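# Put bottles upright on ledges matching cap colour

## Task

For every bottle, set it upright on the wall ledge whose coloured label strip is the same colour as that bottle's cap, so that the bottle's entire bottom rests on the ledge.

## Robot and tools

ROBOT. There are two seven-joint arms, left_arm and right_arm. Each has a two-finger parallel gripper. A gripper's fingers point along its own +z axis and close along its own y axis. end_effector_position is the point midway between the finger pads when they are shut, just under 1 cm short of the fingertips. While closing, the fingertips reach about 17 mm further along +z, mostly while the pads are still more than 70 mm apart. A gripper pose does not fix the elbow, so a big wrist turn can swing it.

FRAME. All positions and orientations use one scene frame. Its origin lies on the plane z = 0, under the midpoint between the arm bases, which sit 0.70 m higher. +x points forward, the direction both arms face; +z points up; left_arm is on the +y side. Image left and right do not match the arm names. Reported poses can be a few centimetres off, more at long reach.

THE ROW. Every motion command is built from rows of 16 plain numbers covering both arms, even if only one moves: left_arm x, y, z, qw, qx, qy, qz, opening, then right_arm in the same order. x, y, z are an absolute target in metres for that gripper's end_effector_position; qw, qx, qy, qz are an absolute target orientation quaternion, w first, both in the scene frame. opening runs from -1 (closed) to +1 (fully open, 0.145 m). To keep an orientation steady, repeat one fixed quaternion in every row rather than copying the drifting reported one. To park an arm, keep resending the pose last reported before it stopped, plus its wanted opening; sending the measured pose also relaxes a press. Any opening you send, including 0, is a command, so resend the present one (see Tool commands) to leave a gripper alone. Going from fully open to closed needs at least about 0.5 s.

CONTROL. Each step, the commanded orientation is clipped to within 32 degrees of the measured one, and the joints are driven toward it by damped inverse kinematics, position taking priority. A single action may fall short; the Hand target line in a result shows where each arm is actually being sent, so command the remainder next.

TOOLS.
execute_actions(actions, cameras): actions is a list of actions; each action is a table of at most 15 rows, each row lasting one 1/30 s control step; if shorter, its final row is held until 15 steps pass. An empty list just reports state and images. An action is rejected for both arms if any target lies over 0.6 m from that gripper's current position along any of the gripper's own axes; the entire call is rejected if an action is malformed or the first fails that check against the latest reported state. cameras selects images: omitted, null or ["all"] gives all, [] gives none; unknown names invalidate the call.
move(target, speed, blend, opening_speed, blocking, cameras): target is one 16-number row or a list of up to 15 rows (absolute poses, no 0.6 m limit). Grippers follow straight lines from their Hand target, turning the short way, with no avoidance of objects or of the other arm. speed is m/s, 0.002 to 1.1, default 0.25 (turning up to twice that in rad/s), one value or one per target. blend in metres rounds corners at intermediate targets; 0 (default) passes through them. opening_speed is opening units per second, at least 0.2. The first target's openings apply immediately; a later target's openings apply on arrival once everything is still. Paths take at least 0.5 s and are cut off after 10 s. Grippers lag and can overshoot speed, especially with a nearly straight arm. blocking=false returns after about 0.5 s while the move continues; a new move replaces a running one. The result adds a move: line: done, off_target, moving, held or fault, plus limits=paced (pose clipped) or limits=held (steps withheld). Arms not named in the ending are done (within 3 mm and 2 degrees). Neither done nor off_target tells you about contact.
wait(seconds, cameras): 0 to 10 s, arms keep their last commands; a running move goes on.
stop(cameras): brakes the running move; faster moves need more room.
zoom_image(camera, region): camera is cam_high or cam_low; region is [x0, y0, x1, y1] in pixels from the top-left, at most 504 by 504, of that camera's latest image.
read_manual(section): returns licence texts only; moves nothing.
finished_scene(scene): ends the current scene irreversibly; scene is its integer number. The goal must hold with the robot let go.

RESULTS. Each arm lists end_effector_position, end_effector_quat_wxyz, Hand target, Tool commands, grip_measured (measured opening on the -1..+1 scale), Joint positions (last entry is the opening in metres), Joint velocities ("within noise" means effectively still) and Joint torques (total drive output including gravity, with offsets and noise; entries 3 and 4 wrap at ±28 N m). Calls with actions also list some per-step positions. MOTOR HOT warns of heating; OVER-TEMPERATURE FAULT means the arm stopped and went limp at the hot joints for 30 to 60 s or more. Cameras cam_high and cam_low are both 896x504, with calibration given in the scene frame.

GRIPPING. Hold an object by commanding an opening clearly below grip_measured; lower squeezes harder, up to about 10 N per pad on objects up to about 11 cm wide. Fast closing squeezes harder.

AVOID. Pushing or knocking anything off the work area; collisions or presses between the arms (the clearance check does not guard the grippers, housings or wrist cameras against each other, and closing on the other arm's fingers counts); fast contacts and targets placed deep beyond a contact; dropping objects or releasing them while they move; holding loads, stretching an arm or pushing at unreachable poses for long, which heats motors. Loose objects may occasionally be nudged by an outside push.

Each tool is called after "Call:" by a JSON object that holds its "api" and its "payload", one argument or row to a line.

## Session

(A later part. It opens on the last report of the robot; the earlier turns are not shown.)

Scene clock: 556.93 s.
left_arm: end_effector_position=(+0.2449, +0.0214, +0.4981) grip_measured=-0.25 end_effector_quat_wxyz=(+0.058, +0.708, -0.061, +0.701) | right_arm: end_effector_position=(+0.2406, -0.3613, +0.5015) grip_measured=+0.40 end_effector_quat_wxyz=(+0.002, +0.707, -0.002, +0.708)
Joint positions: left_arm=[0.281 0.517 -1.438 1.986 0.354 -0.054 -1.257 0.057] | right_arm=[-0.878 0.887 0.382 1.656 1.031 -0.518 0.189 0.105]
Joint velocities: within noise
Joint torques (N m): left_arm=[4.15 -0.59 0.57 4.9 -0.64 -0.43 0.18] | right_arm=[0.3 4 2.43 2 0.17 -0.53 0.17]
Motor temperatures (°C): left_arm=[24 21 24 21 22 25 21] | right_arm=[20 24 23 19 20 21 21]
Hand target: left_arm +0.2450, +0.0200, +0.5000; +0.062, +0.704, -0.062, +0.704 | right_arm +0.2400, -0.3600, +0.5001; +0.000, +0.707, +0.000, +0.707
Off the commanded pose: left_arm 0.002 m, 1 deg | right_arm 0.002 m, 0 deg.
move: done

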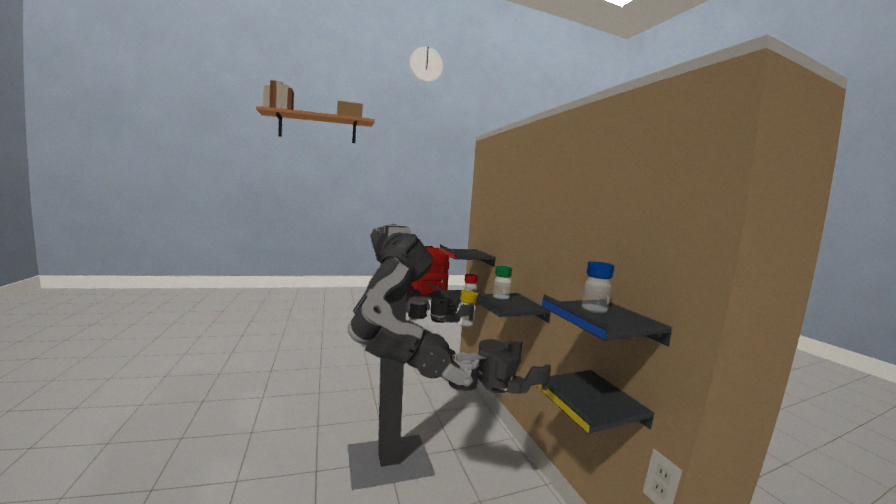

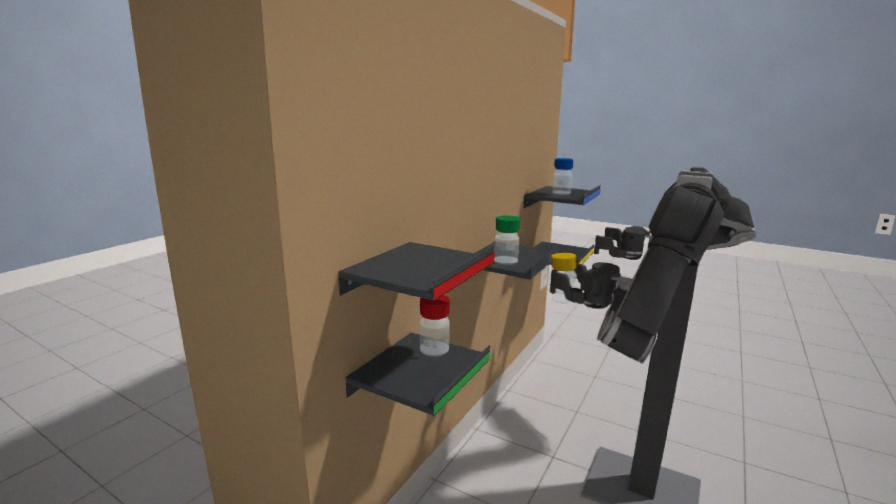

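Call:
{"api": "zoom_image", "payload": {
  "camera": "cam_high",
  "region": [420, 250, 540, 350]
}}

Scaled by 4.200 from the camera's 896x504 image, which has a finer 1280x720 frame.

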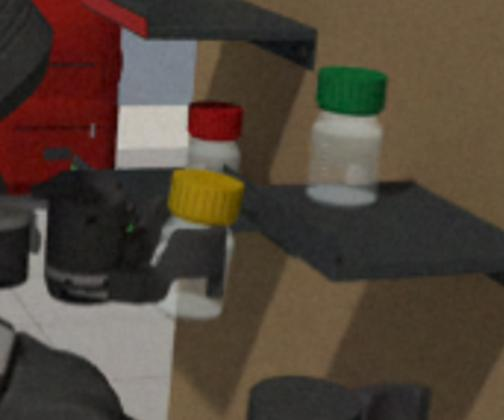

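Call:
{"api": "move", "payload": {
  "target": [
    [0.25,0.01,0.57,0.0617,0.7044,-0.0617,0.7044,-0.6,0.24,-0.36,0.50,0,0.7071,0,0.7071,0.4],
    [0.275,-0.03,0.63,0.153,0.690,-0.153,0.690,-0.6,0.24,-0.36,0.50,0,0.7071,0,0.7071,0.4],
    [0.39,-0.054,0.625,0.153,0.690,-0.153,0.690,-0.6,0.24,-0.36,0.50,0,0.7071,0,0.7071,0.4],
    [0.39,-0.054,0.585,0.153,0.690,-0.153,0.690,-0.6,0.24,-0.36,0.50,0,0.7071,0,0.7071,0.4],
    [0.39,-0.054,0.578,0.153,0.690,-0.153,0.690,-0.6,0.24,-0.36,0.50,0,0.7071,0,0.7071,0.4]
  ],
  "speed": [0.2,0.2,0.2,0.08,0.03]
}}

Call:
{"api": "zoom_image", "payload": {
  "camera": "cam_high",
  "region": [460, 230, 570, 330]
}}

Call:
{"api": "zoom_image", "payload": {
  "camera": "cam_low",
  "region": [480, 170, 600, 290]
}}

Scene clock: 578.67 s.
left_arm: end_effector_position=(+0.3900, -0.0538, +0.5781) grip_measured=-0.25 end_effector_quat_wxyz=(+0.152, +0.693, -0.152, +0.688) | right_arm: end_effector_position=(+0.2406, -0.3613, +0.5015) grip_measured=+0.40 end_effector_quat_wxyz=(+0.002, +0.707, -0.002, +0.708)
Joint positions: left_arm=[0.829 0.267 -1.207 1.608 0.865 0.124 -0.728 0.057] | right_arm=[-0.878 0.887 0.382 1.656 1.031 -0.518 0.189 0.105]
Joint velocities: within noise
Joint torques (N m): left_arm=[8.27 -0.96 2.14 3.17 -0.41 -0.79 0.22] | right_arm=[0.33 4.07 2.47 1.89 0.15 -0.53 0.16]
Motor temperatures (°C): left_arm=[24 21 23 22 22 25 21] | right_arm=[20 24 23 19 20 21 21]
Hand target: left_arm +0.3900, -0.0540, +0.5780; +0.153, +0.690, -0.153, +0.690 | right_arm +0.2400, -0.3600, +0.5001; +0.000, +0.707, +0.000, +0.707
Off the commanded pose: left_arm 0.000 m, 0 deg | right_arm 0.002 m, 0 deg.
move: done

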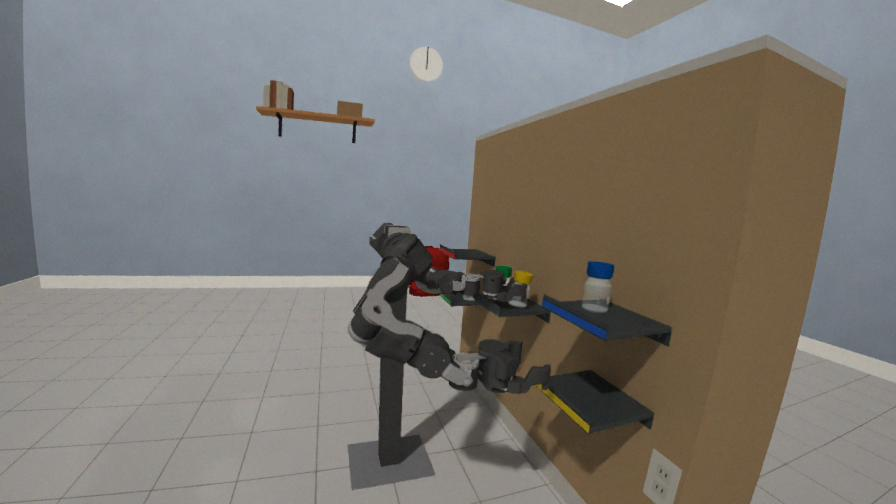

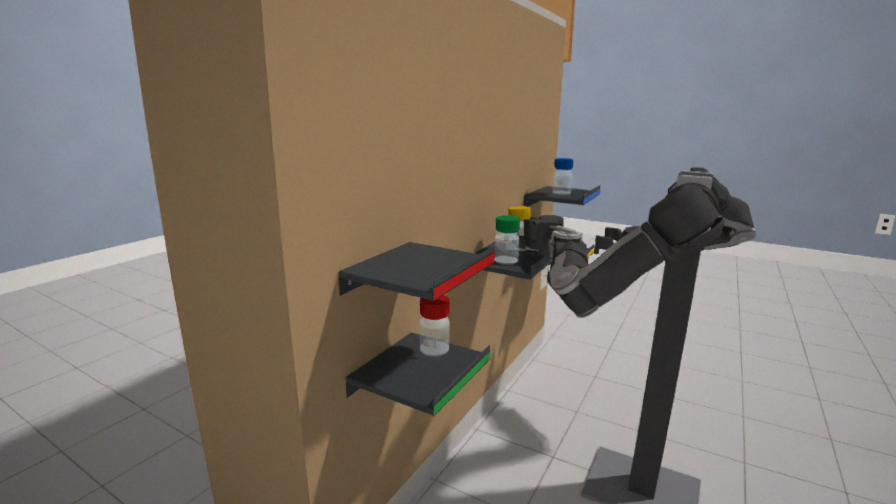

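Scaled by 4.582 from the camera's 896x504 image, which has a finer 1280x720 frame.

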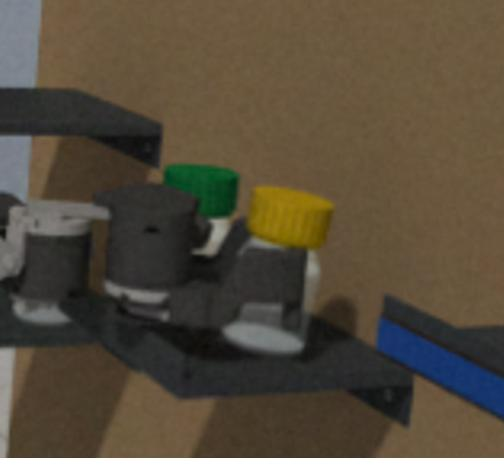

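Scaled by 4.200 from the camera's 896x504 image, which has a finer 1280x720 frame.

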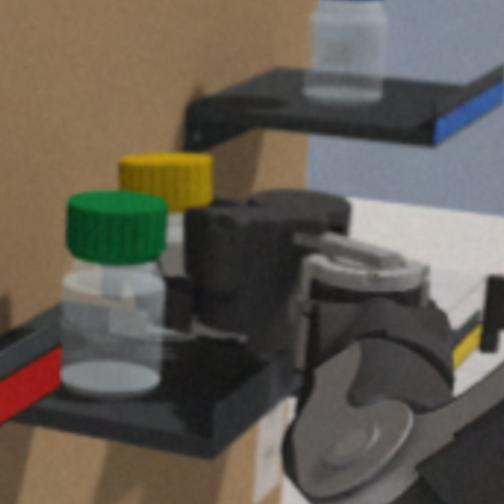

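Call:
{"api": "move", "payload": {
  "target": [
    [0.39,-0.054,0.566,0.153,0.690,-0.153,0.690,-0.6,0.24,-0.36,0.50,0,0.7071,0,0.7071,0.4]
  ],
  "speed": [0.03]
}}

Call:
{"api": "zoom_image", "payload": {
  "camera": "cam_high",
  "region": [460, 230, 570, 330]
}}

Call:
{"api": "zoom_image", "payload": {
  "camera": "cam_low",
  "region": [480, 170, 600, 290]
}}

Scene clock: 588.57 s.
left_arm: end_effector_position=(+0.3911, -0.0540, +0.5779) grip_measured=-0.25 end_effector_quat_wxyz=(+0.155, +0.681, -0.149, +0.700) | right_arm: end_effector_position=(+0.2406, -0.3613, +0.5015) grip_measured=+0.40 end_effector_quat_wxyz=(+0.002, +0.707, -0.002, +0.708)
Joint positions: left_arm=[0.824 0.266 -1.219 1.587 0.836 0.073 -0.718 0.057] | right_arm=[-0.878 0.887 0.382 1.656 1.031 -0.518 0.189 0.105]
Joint velocities: within noise
Joint torques (N m): left_arm=[5.08 -0.75 0.73 1.35 -0.08 -0.53 0.24] | right_arm=[0.3 4.15 2.4 1.96 0.17 -0.56 0.19]
Motor temperatures (°C): left_arm=[25 21 24 22 22 25 21] | right_arm=[20 24 23 19 20 21 21]
Hand target: left_arm +0.3898, -0.0539, +0.5661; +0.153, +0.690, -0.153, +0.690 | right_arm +0.2400, -0.3600, +0.5001; +0.000, +0.707, +0.000, +0.707
Off the commanded pose: left_arm 0.012 m, 2 deg | right_arm 0.002 m, 0 deg.
move: off_target (left_arm)

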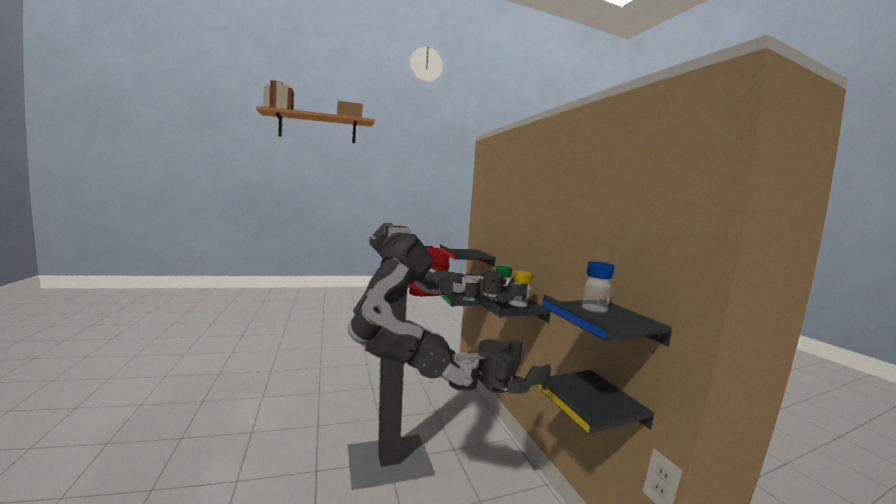

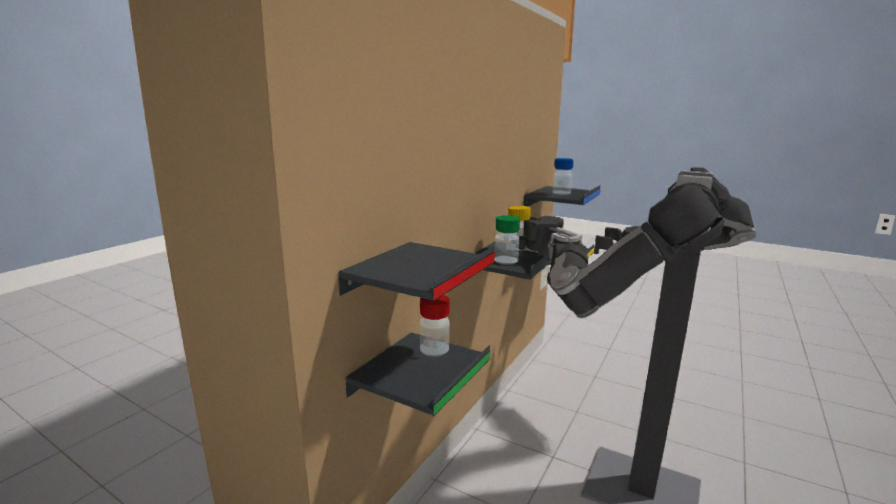

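Scaled by 4.582 from the camera's 896x504 image, which has a finer 1280x720 frame.

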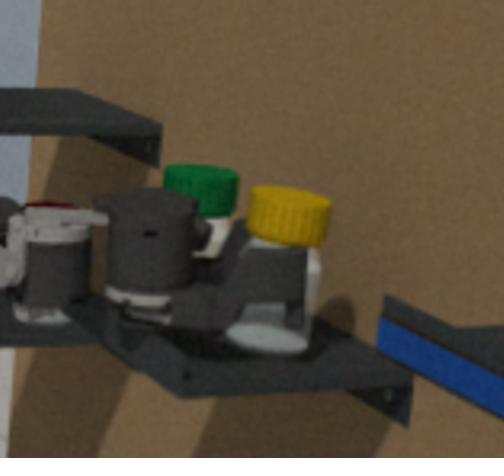

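Scaled by 4.200 from the camera's 896x504 image, which has a finer 1280x720 frame.

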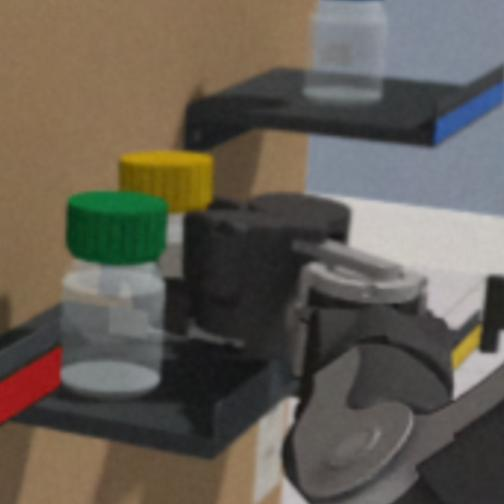

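Call:
{"api": "move", "payload": {
  "target": [
    [0.390,-0.054,0.577,0.153,0.690,-0.153,0.690,-0.6,0.24,-0.36,0.50,0,0.7071,0,0.7071,0.4],
    [0.390,-0.054,0.577,0.153,0.690,-0.153,0.690,0.05,0.24,-0.36,0.50,0,0.7071,0,0.7071,0.4]
  ],
  "speed": [0.03,0.1],
  "opening_speed": 0.4
}}

Call:
{"api": "zoom_image", "payload": {
  "camera": "cam_high",
  "region": [460, 230, 570, 330]
}}

Call:
{"api": "zoom_image", "payload": {
  "camera": "cam_low",
  "region": [480, 170, 600, 290]
}}

Scene clock: 604.43 s.
left_arm: end_effector_position=(+0.3895, -0.0552, +0.5758) grip_measured=+0.05 end_effector_quat_wxyz=(+0.154, +0.690, -0.155, +0.690) | right_arm: end_effector_position=(+0.2406, -0.3613, +0.5015) grip_measured=+0.40 end_effector_quat_wxyz=(+0.002, +0.707, -0.002, +0.708)
Joint positions: left_arm=[0.826 0.266 -1.215 1.6 0.858 0.109 -0.72 0.079] | right_arm=[-0.878 0.887 0.382 1.656 1.031 -0.518 0.189 0.105]
Joint velocities: within noise
Joint torques (N m): left_arm=[8.74 -0.78 2.99 4.36 -0.19 -0.45 -0.01] | right_arm=[0.3 4.13 2.32 1.91 0.14 -0.53 0.17]
Motor temperatures (°C): left_arm=[25 21 24 22 22 25 21] | right_arm=[20 24 23 19 20 21 21]
Hand target: left_arm +0.3900, -0.0540, +0.5770; +0.153, +0.690, -0.153, +0.690 | right_arm +0.2400, -0.3600, +0.5001; +0.000, +0.707, +0.000, +0.707
Off the commanded pose: left_arm 0.002 m, 0 deg | right_arm 0.002 m, 0 deg.
move: done

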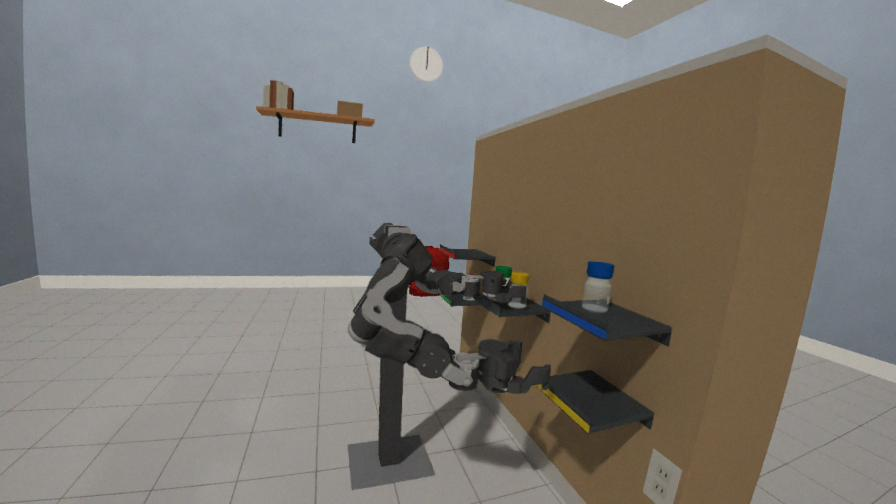

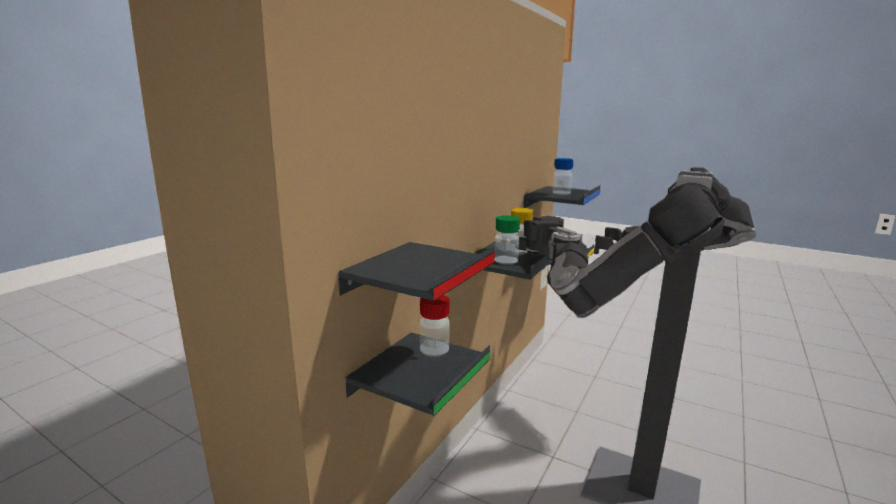

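Scaled by 4.582 from the camera's 896x504 image, which has a finer 1280x720 frame.

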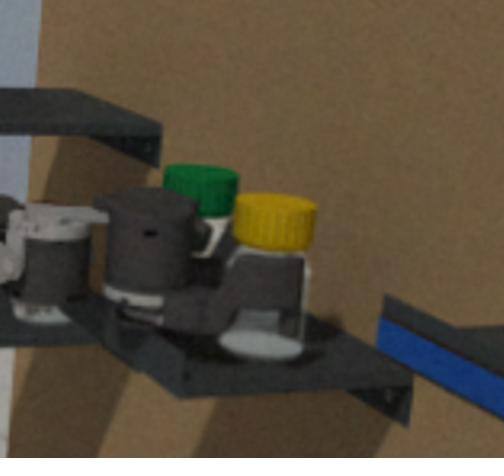

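Scaled by 4.200 from the camera's 896x504 image, which has a finer 1280x720 frame.

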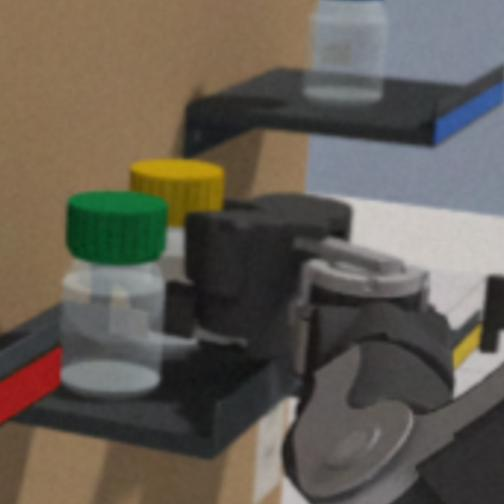

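Call:
{"api": "move", "payload": {
  "target": [
    [0.281,-0.003,0.584,0.153,0.690,-0.153,0.690,0.05,0.24,-0.36,0.50,0,0.7071,0,0.7071,0.4],
    [0.285,0.16,0.53,0,0.7071,0,0.7071,0.05,0.25,-0.25,0.56,0,0.7071,0,0.7071,0.4],
    [0.28,0.335,0.487,-0.0923,0.701,0.0923,0.701,1,0.268,-0.066,0.585,-0.0617,0.7044,0.0617,0.7044,0.2]
  ],
  "speed": [0.15,0.3,0.25]
}}

Call:
{"api": "zoom_image", "payload": {
  "camera": "cam_high",
  "region": [440, 220, 580, 340]
}}

Call:
{"api": "zoom_image", "payload": {
  "camera": "cam_low",
  "region": [400, 190, 620, 390]
}}

Scene clock: 639.40 s.
left_arm: end_effector_position=(+0.2802, +0.3351, +0.4882) grip_measured=+1.00 end_effector_quat_wxyz=(-0.094, +0.701, +0.091, +0.701) | right_arm: end_effector_position=(+0.2676, -0.0650, +0.5869) grip_measured=+0.20 end_effector_quat_wxyz=(-0.066, +0.702, +0.062, +0.706)
Joint positions: left_arm=[-0.198 1.31 -0.71 1.752 0.986 -0.786 -0.768 0.145] | right_arm=[-0.089 0.444 -0.693 2.366 0.302 0.407 -0.707 0.09]
Joint velocities: within noise
Joint torques (N m): left_arm=[2.39 5.29 2.47 1.58 -0.08 -0.53 0.23] | right_arm=[1.46 0.17 0.91 3.26 -0.31 -0.22 -0.13]
Motor temperatures (°C): left_arm=[27 21 25 22 22 25 21] | right_arm=[20 24 23 19 20 21 21]
Hand target: left_arm +0.2800, +0.3350, +0.4869; -0.092, +0.701, +0.092, +0.701 | right_arm +0.2680, -0.0660, +0.5851; -0.062, +0.704, +0.062, +0.705
Off the commanded pose: left_arm 0.001 m, 0 deg | right_arm 0.002 m, 1 deg.
joint sent to its limit (left arm) — joint 6 (wrist pitch), lower limit. The joint targets still meet the commanded pose.
move: done

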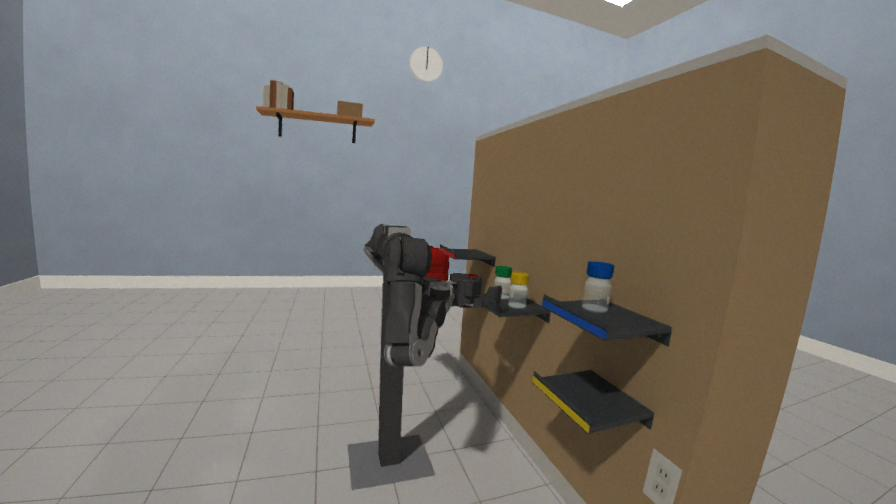

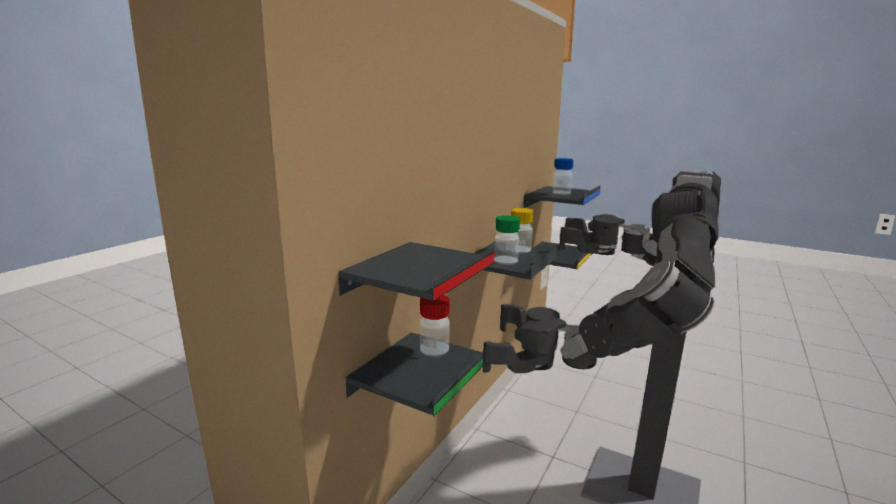

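Scaled by 3.600 from the camera's 896x504 image, which has a finer 1280x720 frame.

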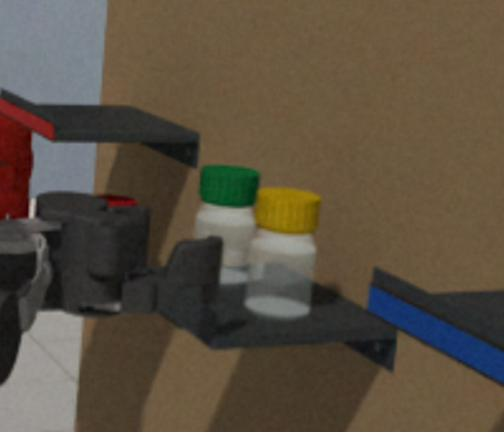

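Scaled by 2.291 from the camera's 896x504 image, which has a finer 1280x720 frame.

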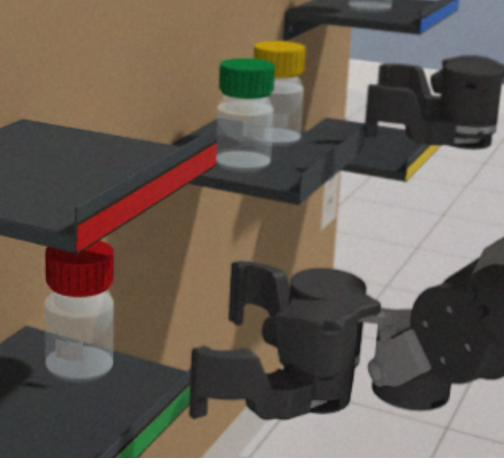

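Call:
{"api": "move", "payload": {
  "target": [
    [0.390,0.345,0.485,-0.0923,0.701,0.0923,0.701,1,0.383,-0.050,0.585,-0.0617,0.7044,0.0617,0.7044,0.2],
    [0.390,0.345,0.485,-0.0923,0.701,0.0923,0.701,-0.7,0.383,-0.050,0.585,-0.0617,0.7044,0.0617,0.7044,-0.7]
  ],
  "speed": [0.12,0.1],
  "opening_speed": 1
}}

Call:
{"api": "zoom_image", "payload": {
  "camera": "cam_high",
  "region": [440, 220, 580, 340]
}}

Call:
{"api": "zoom_image", "payload": {
  "camera": "cam_low",
  "region": [400, 190, 620, 390]
}}

Scene clock: 655.37 s.
left_arm: end_effector_position=(+0.3907, +0.3461, +0.4886) grip_measured=-0.27 end_effector_quat_wxyz=(-0.093, +0.697, +0.094, +0.704) | right_arm: end_effector_position=(+0.3832, -0.0506, +0.5855) grip_measured=-0.28 end_effector_quat_wxyz=(-0.059, +0.704, +0.061, +0.705)
Joint positions: left_arm=[0.34 0.976 -0.767 1.298 1.075 -0.458 -0.435 0.055] | right_arm=[0.376 0.279 -0.639 1.866 0.478 0.408 -0.583 0.055]
Joint velocities: within noise
Joint torques (N m): left_arm=[5.66 5.18 1.96 2.03 -0.05 -0.52 0.19] | right_arm=[4.63 -0.28 1.8 3.64 -0.15 -0.49 0.13]
Motor temperatures (°C): left_arm=[25 22 25 22 22 25 21] | right_arm=[20 23 22 20 20 21 21]
Hand target: left_arm +0.3900, +0.3449, +0.4850; -0.092, +0.701, +0.092, +0.701 | right_arm +0.3830, -0.0500, +0.5851; -0.062, +0.704, +0.062, +0.705
Off the commanded pose: left_arm 0.004 m, 1 deg | right_arm 0.001 m, 0 deg.
move: off_target (left_arm); target 2's new opening was sent with left_arm's hand 0.004 m and 1 deg from that target

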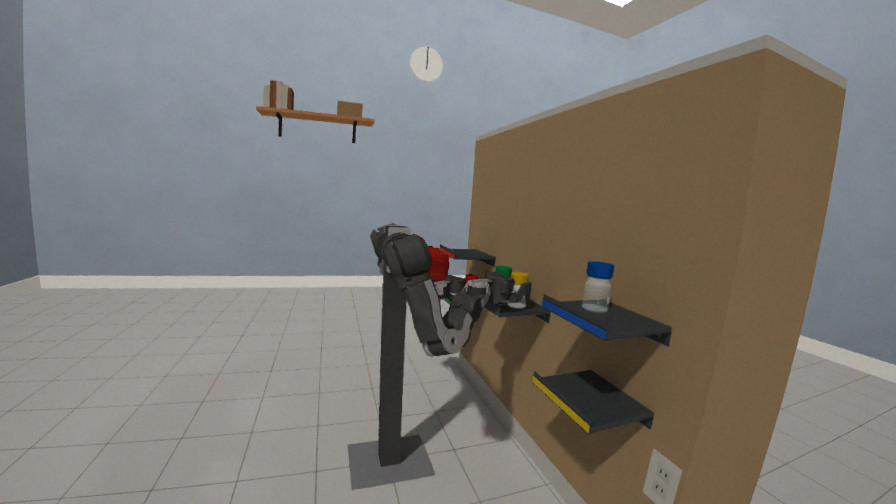

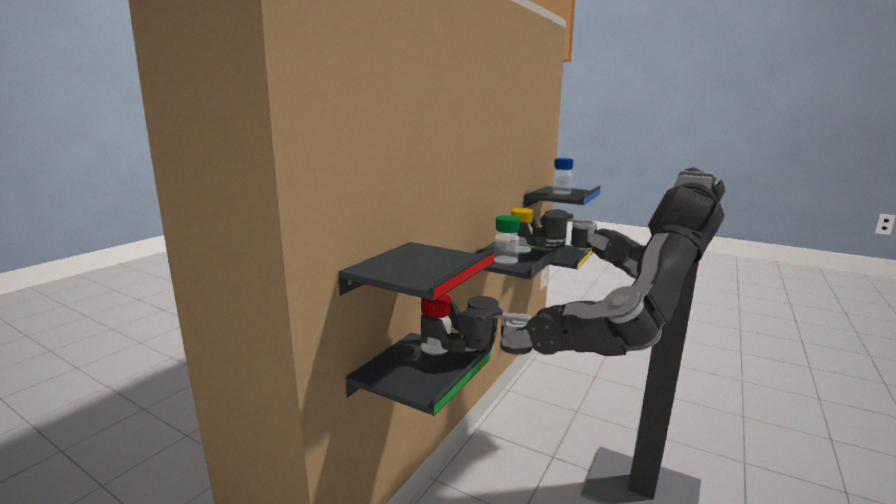

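Scaled by 3.600 from the camera's 896x504 image, which has a finer 1280x720 frame.

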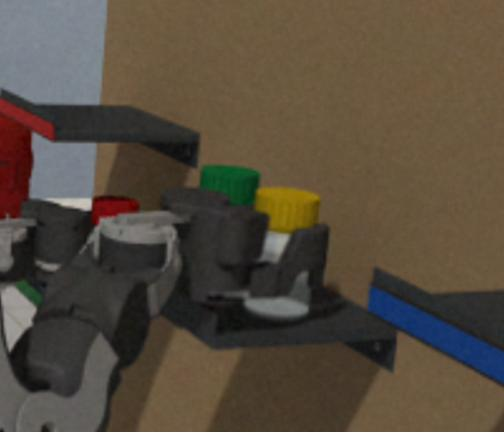

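Scaled by 2.291 from the camera's 896x504 image, which has a finer 1280x720 frame.

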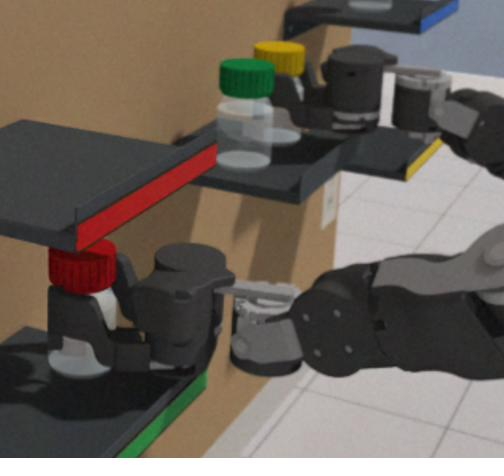

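Call:
{"api": "move", "payload": {
  "target": [
    [0.390,0.345,0.532,-0.0923,0.701,0.0923,0.701,-0.7,0.383,-0.05,0.632,-0.0617,0.7044,0.0617,0.7044,-0.7],
    [0.36,0.20,0.54,0,0.7071,0,0.7071,-0.7,0.265,-0.06,0.632,-0.0617,0.7044,0.0617,0.7044,-0.7],
    [0.36,0.20,0.66,0,0.7071,0,0.7071,-0.7,0.255,-0.25,0.58,0,0.7071,0,0.7071,-0.7],
    [0.36,0.20,0.737,0,0.7071,0,0.7071,-0.7,0.255,-0.365,0.535,0,0.7071,0,0.7071,-0.7],
    [0.385,0.36,0.737,-0.0617,0.7044,0.0617,0.7044,-0.7,0.384,-0.375,0.535,0,0.7071,0,0.7071,-0.7],
    [0.385,0.365,0.71,-0.0617,0.7044,0.0617,0.7044,-0.7,0.384,-0.375,0.505,0,0.7071,0,0.7071,-0.7]
  ],
  "speed": [0.15,0.25,0.25,0.2,0.2,0.1]
}}

Call:
{"api": "zoom_image", "payload": {
  "camera": "cam_high",
  "region": [440, 220, 660, 430]
}}

Call:
{"api": "zoom_image", "payload": {
  "camera": "cam_low",
  "region": [330, 130, 560, 310]
}}

Scene clock: 692.87 s.
left_arm: end_effector_position=(+0.3851, +0.3651, +0.7076) grip_measured=-0.27 end_effector_quat_wxyz=(-0.062, +0.708, +0.064, +0.700) | right_arm: end_effector_position=(+0.3831, -0.3761, +0.5014) grip_measured=-0.28 end_effector_quat_wxyz=(+0.002, +0.713, -0.002, +0.701)
Joint positions: left_arm=[0.714 1.478 -0.592 1.689 1.521 0.142 -0.349 0.055] | right_arm=[0.151 0.96 -0.287 1.142 1.037 -0.302 0.199 0.055]
Joint velocities: within noise
Joint torques (N m): left_arm=[5.79 5.89 3.81 0.55 -0.16 -0.92 0.23] | right_arm=[4.6 6.76 4.22 2.56 0.2 -0.79 0.19]
Motor temperatures (°C): left_arm=[25 23 25 21 22 25 21] | right_arm=[21 23 23 20 20 21 21]
Hand target: left_arm +0.3850, +0.3650, +0.7102; -0.062, +0.704, +0.062, +0.705 | right_arm +0.3840, -0.3750, +0.5050; +0.000, +0.707, +0.000, +0.707
Off the commanded pose: left_arm 0.002 m, 1 deg | right_arm 0.004 m, 1 deg.
move: off_target (right_arm)

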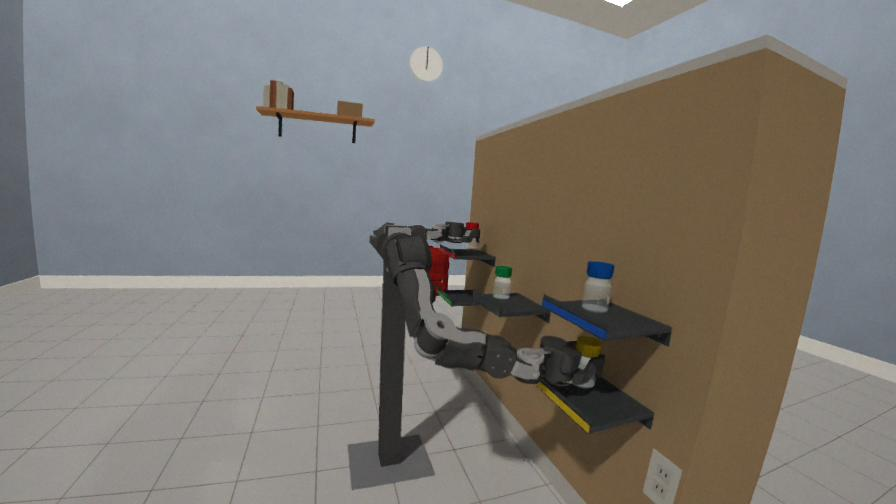

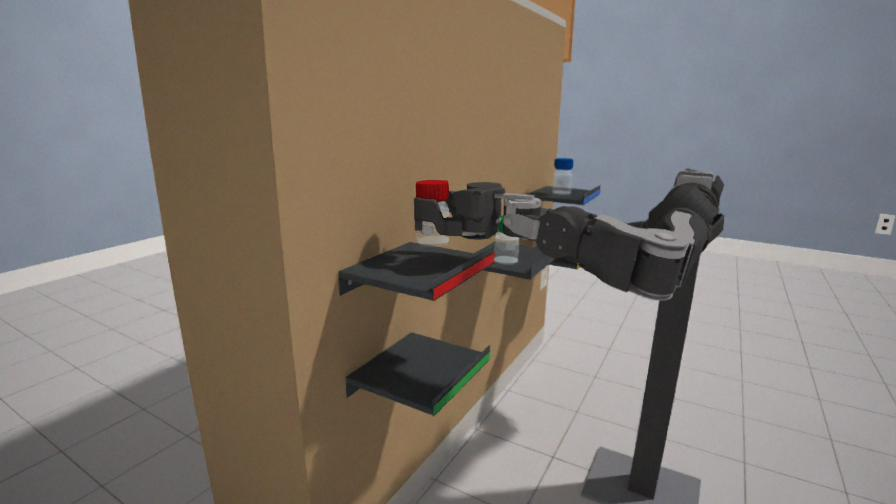

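Scaled by 2.291 from the camera's 896x504 image, which has a finer 1280x720 frame.

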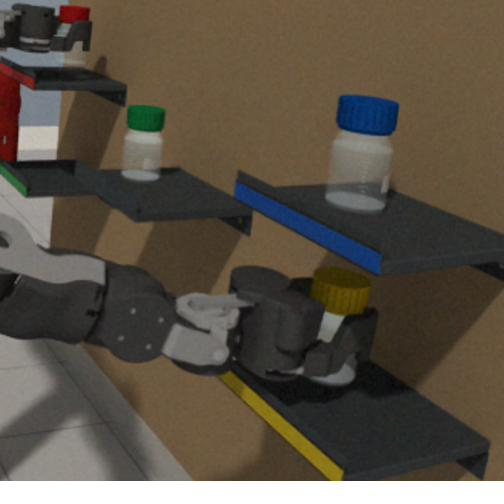

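Scaled by 2.191 from the camera's 896x504 image, which has a finer 1280x720 frame.

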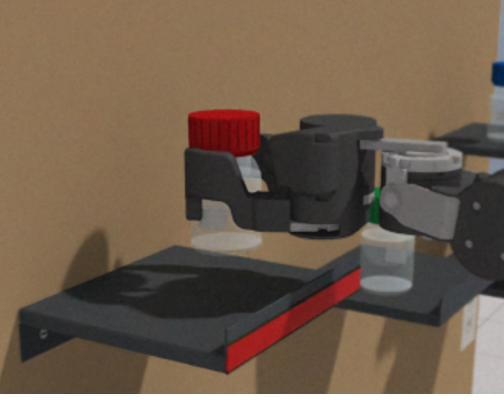

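Call:
{"api": "move", "payload": {
  "target": [
    [0.385,0.365,0.688,-0.0617,0.7044,0.0617,0.7044,-0.7,0.384,-0.375,0.494,0,0.7071,0,0.7071,-0.7],
    [0.385,0.365,0.680,-0.0617,0.7044,0.0617,0.7044,-0.7,0.384,-0.375,0.484,0,0.7071,0,0.7071,-0.7]
  ],
  "speed": [0.08,0.03]
}}

Call:
{"api": "zoom_image", "payload": {
  "camera": "cam_high",
  "region": [520, 310, 630, 430]
}}

Call:
{"api": "zoom_image", "payload": {
  "camera": "cam_low",
  "region": [330, 150, 530, 310]
}}

Scene clock: 703.03 s.
left_arm: end_effector_position=(+0.3847, +0.3656, +0.6828) grip_measured=-0.27 end_effector_quat_wxyz=(-0.063, +0.703, +0.063, +0.706) | right_arm: end_effector_position=(+0.3843, -0.3772, +0.4876) grip_measured=-0.28 end_effector_quat_wxyz=(+0.003, +0.704, -0.002, +0.710)
Joint positions: left_arm=[0.606 1.483 -0.61 1.689 1.498 0.001 -0.347 0.055] | right_arm=[0.182 0.894 -0.287 1.046 0.994 -0.362 0.249 0.055]
Joint velocities: within noise
Joint torques (N m): left_arm=[4.68 5.58 2.92 0.35 -0.12 -0.73 0.22] | right_arm=[3.97 6 2.1 1.95 0.21 -0.36 0.15]
Motor temperatures (°C): left_arm=[25 23 25 21 22 26 21] | right_arm=[21 24 23 20 20 21 21]
Hand target: left_arm +0.3850, +0.3650, +0.6800; -0.062, +0.704, +0.062, +0.704 | right_arm +0.3840, -0.3750, +0.4840; +0.000, +0.707, +0.000, +0.707
Off the commanded pose: left_arm 0.003 m, 0 deg | right_arm 0.004 m, 1 deg.
move: off_target (right_arm)

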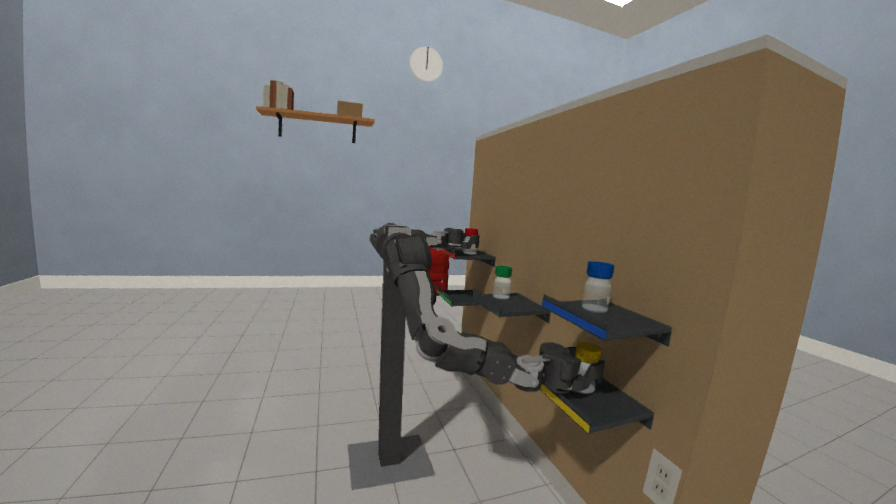

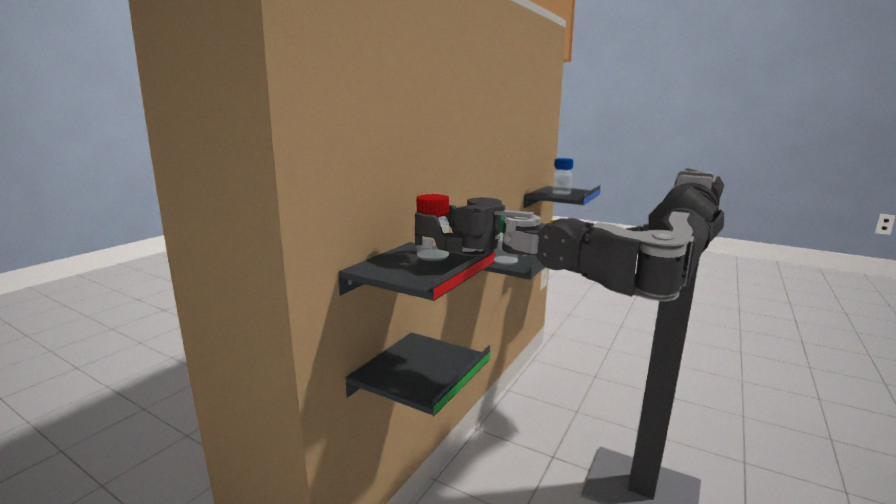

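Scaled by 4.200 from the camera's 896x504 image, which has a finer 1280x720 frame.

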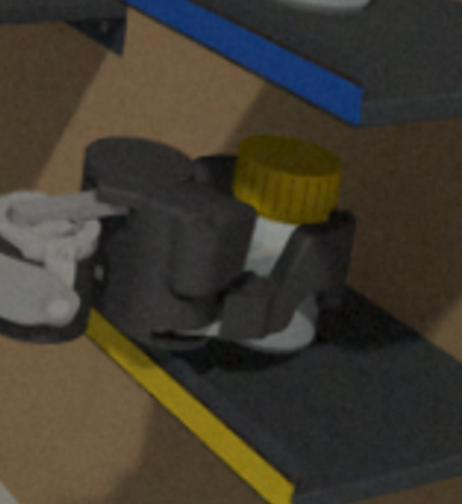

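Scaled by 2.520 from the camera's 896x504 image, which has a finer 1280x720 frame.

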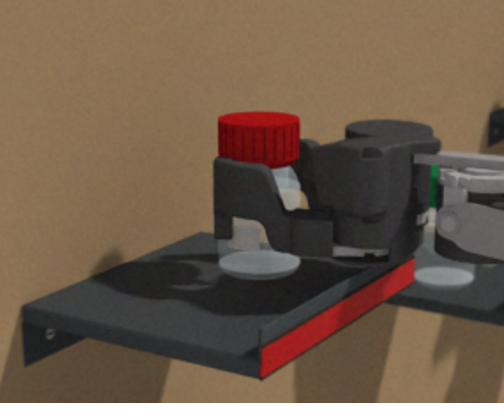

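Call:
{"api": "move", "payload": {
  "target": [
    [0.385,0.365,0.682,-0.0617,0.7044,0.0617,0.7044,-0.7,0.384,-0.375,0.486,0,0.7071,0,0.7071,-0.7],
    [0.385,0.365,0.682,-0.0617,0.7044,0.0617,0.7044,0.1,0.384,-0.375,0.486,0,0.7071,0,0.7071,0.1],
    [0.305,0.351,0.688,-0.0617,0.7044,0.0617,0.7044,0.1,0.255,-0.37,0.488,0,0.7071,0,0.7071,0.1],
    [0.31,0.20,0.68,0,0.7071,0,0.7071,0.1,0.23,-0.32,0.49,0,0.7071,0,0.7071,0.1],
    [0.285,0.15,0.585,0,0.7071,0,0.7071,0.6,0.23,-0.32,0.49,0,0.7071,0,0.7071,0.1],
    [0.283,0.07,0.585,0.0617,0.7044,-0.0617,0.7044,0.6,0.23,-0.32,0.49,0,0.7071,0,0.7071,0.1]
  ],
  "speed": [0.05,0.1,0.12,0.25,0.25,0.2],
  "opening_speed": 0.7
}}

Call:
{"api": "zoom_image", "payload": {
  "camera": "cam_high",
  "region": [440, 210, 660, 430]
}}

Call:
{"api": "zoom_image", "payload": {
  "camera": "cam_low",
  "region": [330, 150, 600, 310]
}}

Scene clock: 728.57 s.
left_arm: end_effector_position=(+0.2823, +0.0687, +0.5865) grip_measured=+0.60 end_effector_quat_wxyz=(+0.067, +0.703, -0.062, +0.705) | right_arm: end_effector_position=(+0.2297, -0.3191, +0.4896) grip_measured=+0.10 end_effector_quat_wxyz=(-0.002, +0.707, +0.001, +0.707)
Joint positions: left_arm=[0.825 0.816 -1.563 2.324 0.83 -0.046 -1.338 0.119] | right_arm=[-0.924 0.886 0.237 1.785 0.899 -0.607 -0.017 0.083]
Joint velocities: within noise
Joint torques (N m): left_arm=[4.95 1.28 1.66 2.62 -0.44 -0.11 -0.01] | right_arm=[-0.04 3.78 3.52 2.73 0.05 -0.38 -0.13]
Motor temperatures (°C): left_arm=[25 23 25 21 22 25 21] | right_arm=[21 24 23 20 20 21 21]
Hand target: left_arm +0.2830, +0.0701, +0.5850; +0.062, +0.704, -0.062, +0.704 | right_arm +0.2300, -0.3199, +0.4901; +0.000, +0.707, +0.000, +0.707
Off the commanded pose: left_arm 0.002 m, 1 deg | right_arm 0.001 m, 0 deg.
move: done

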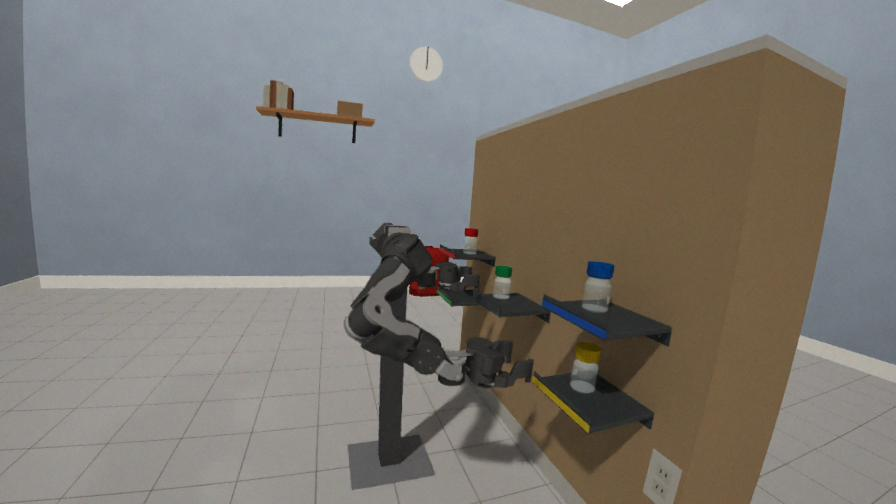

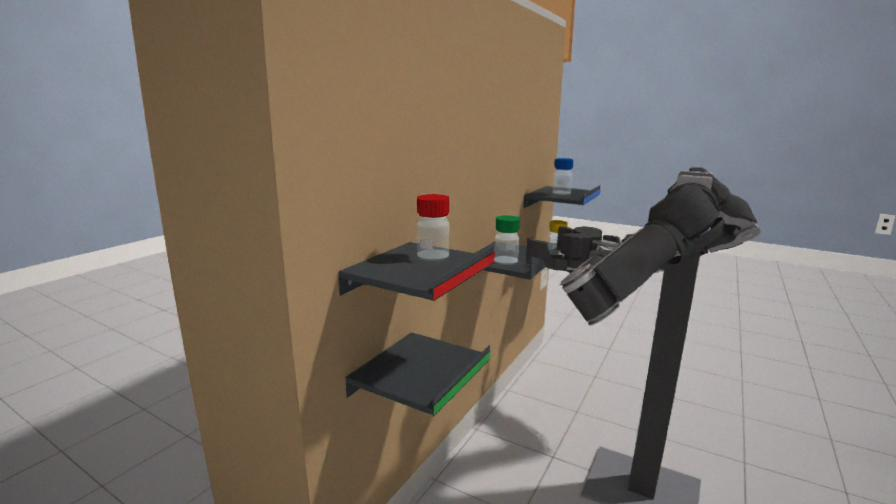

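Scaled by 2.291 from the camera's 896x504 image, which has a finer 1280x720 frame.

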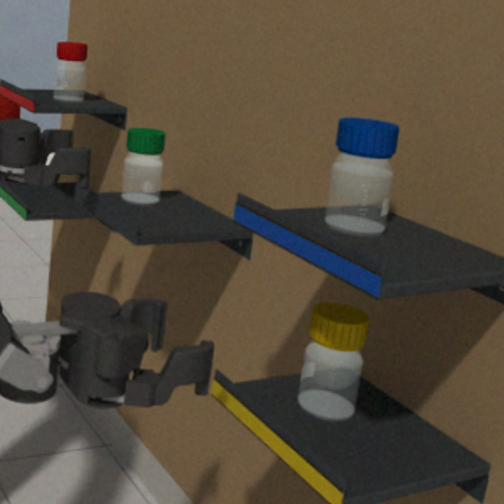

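Scaled by 1.867 from the camera's 896x504 image, which has a finer 1280x720 frame.

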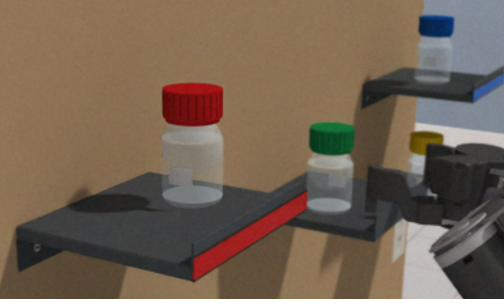

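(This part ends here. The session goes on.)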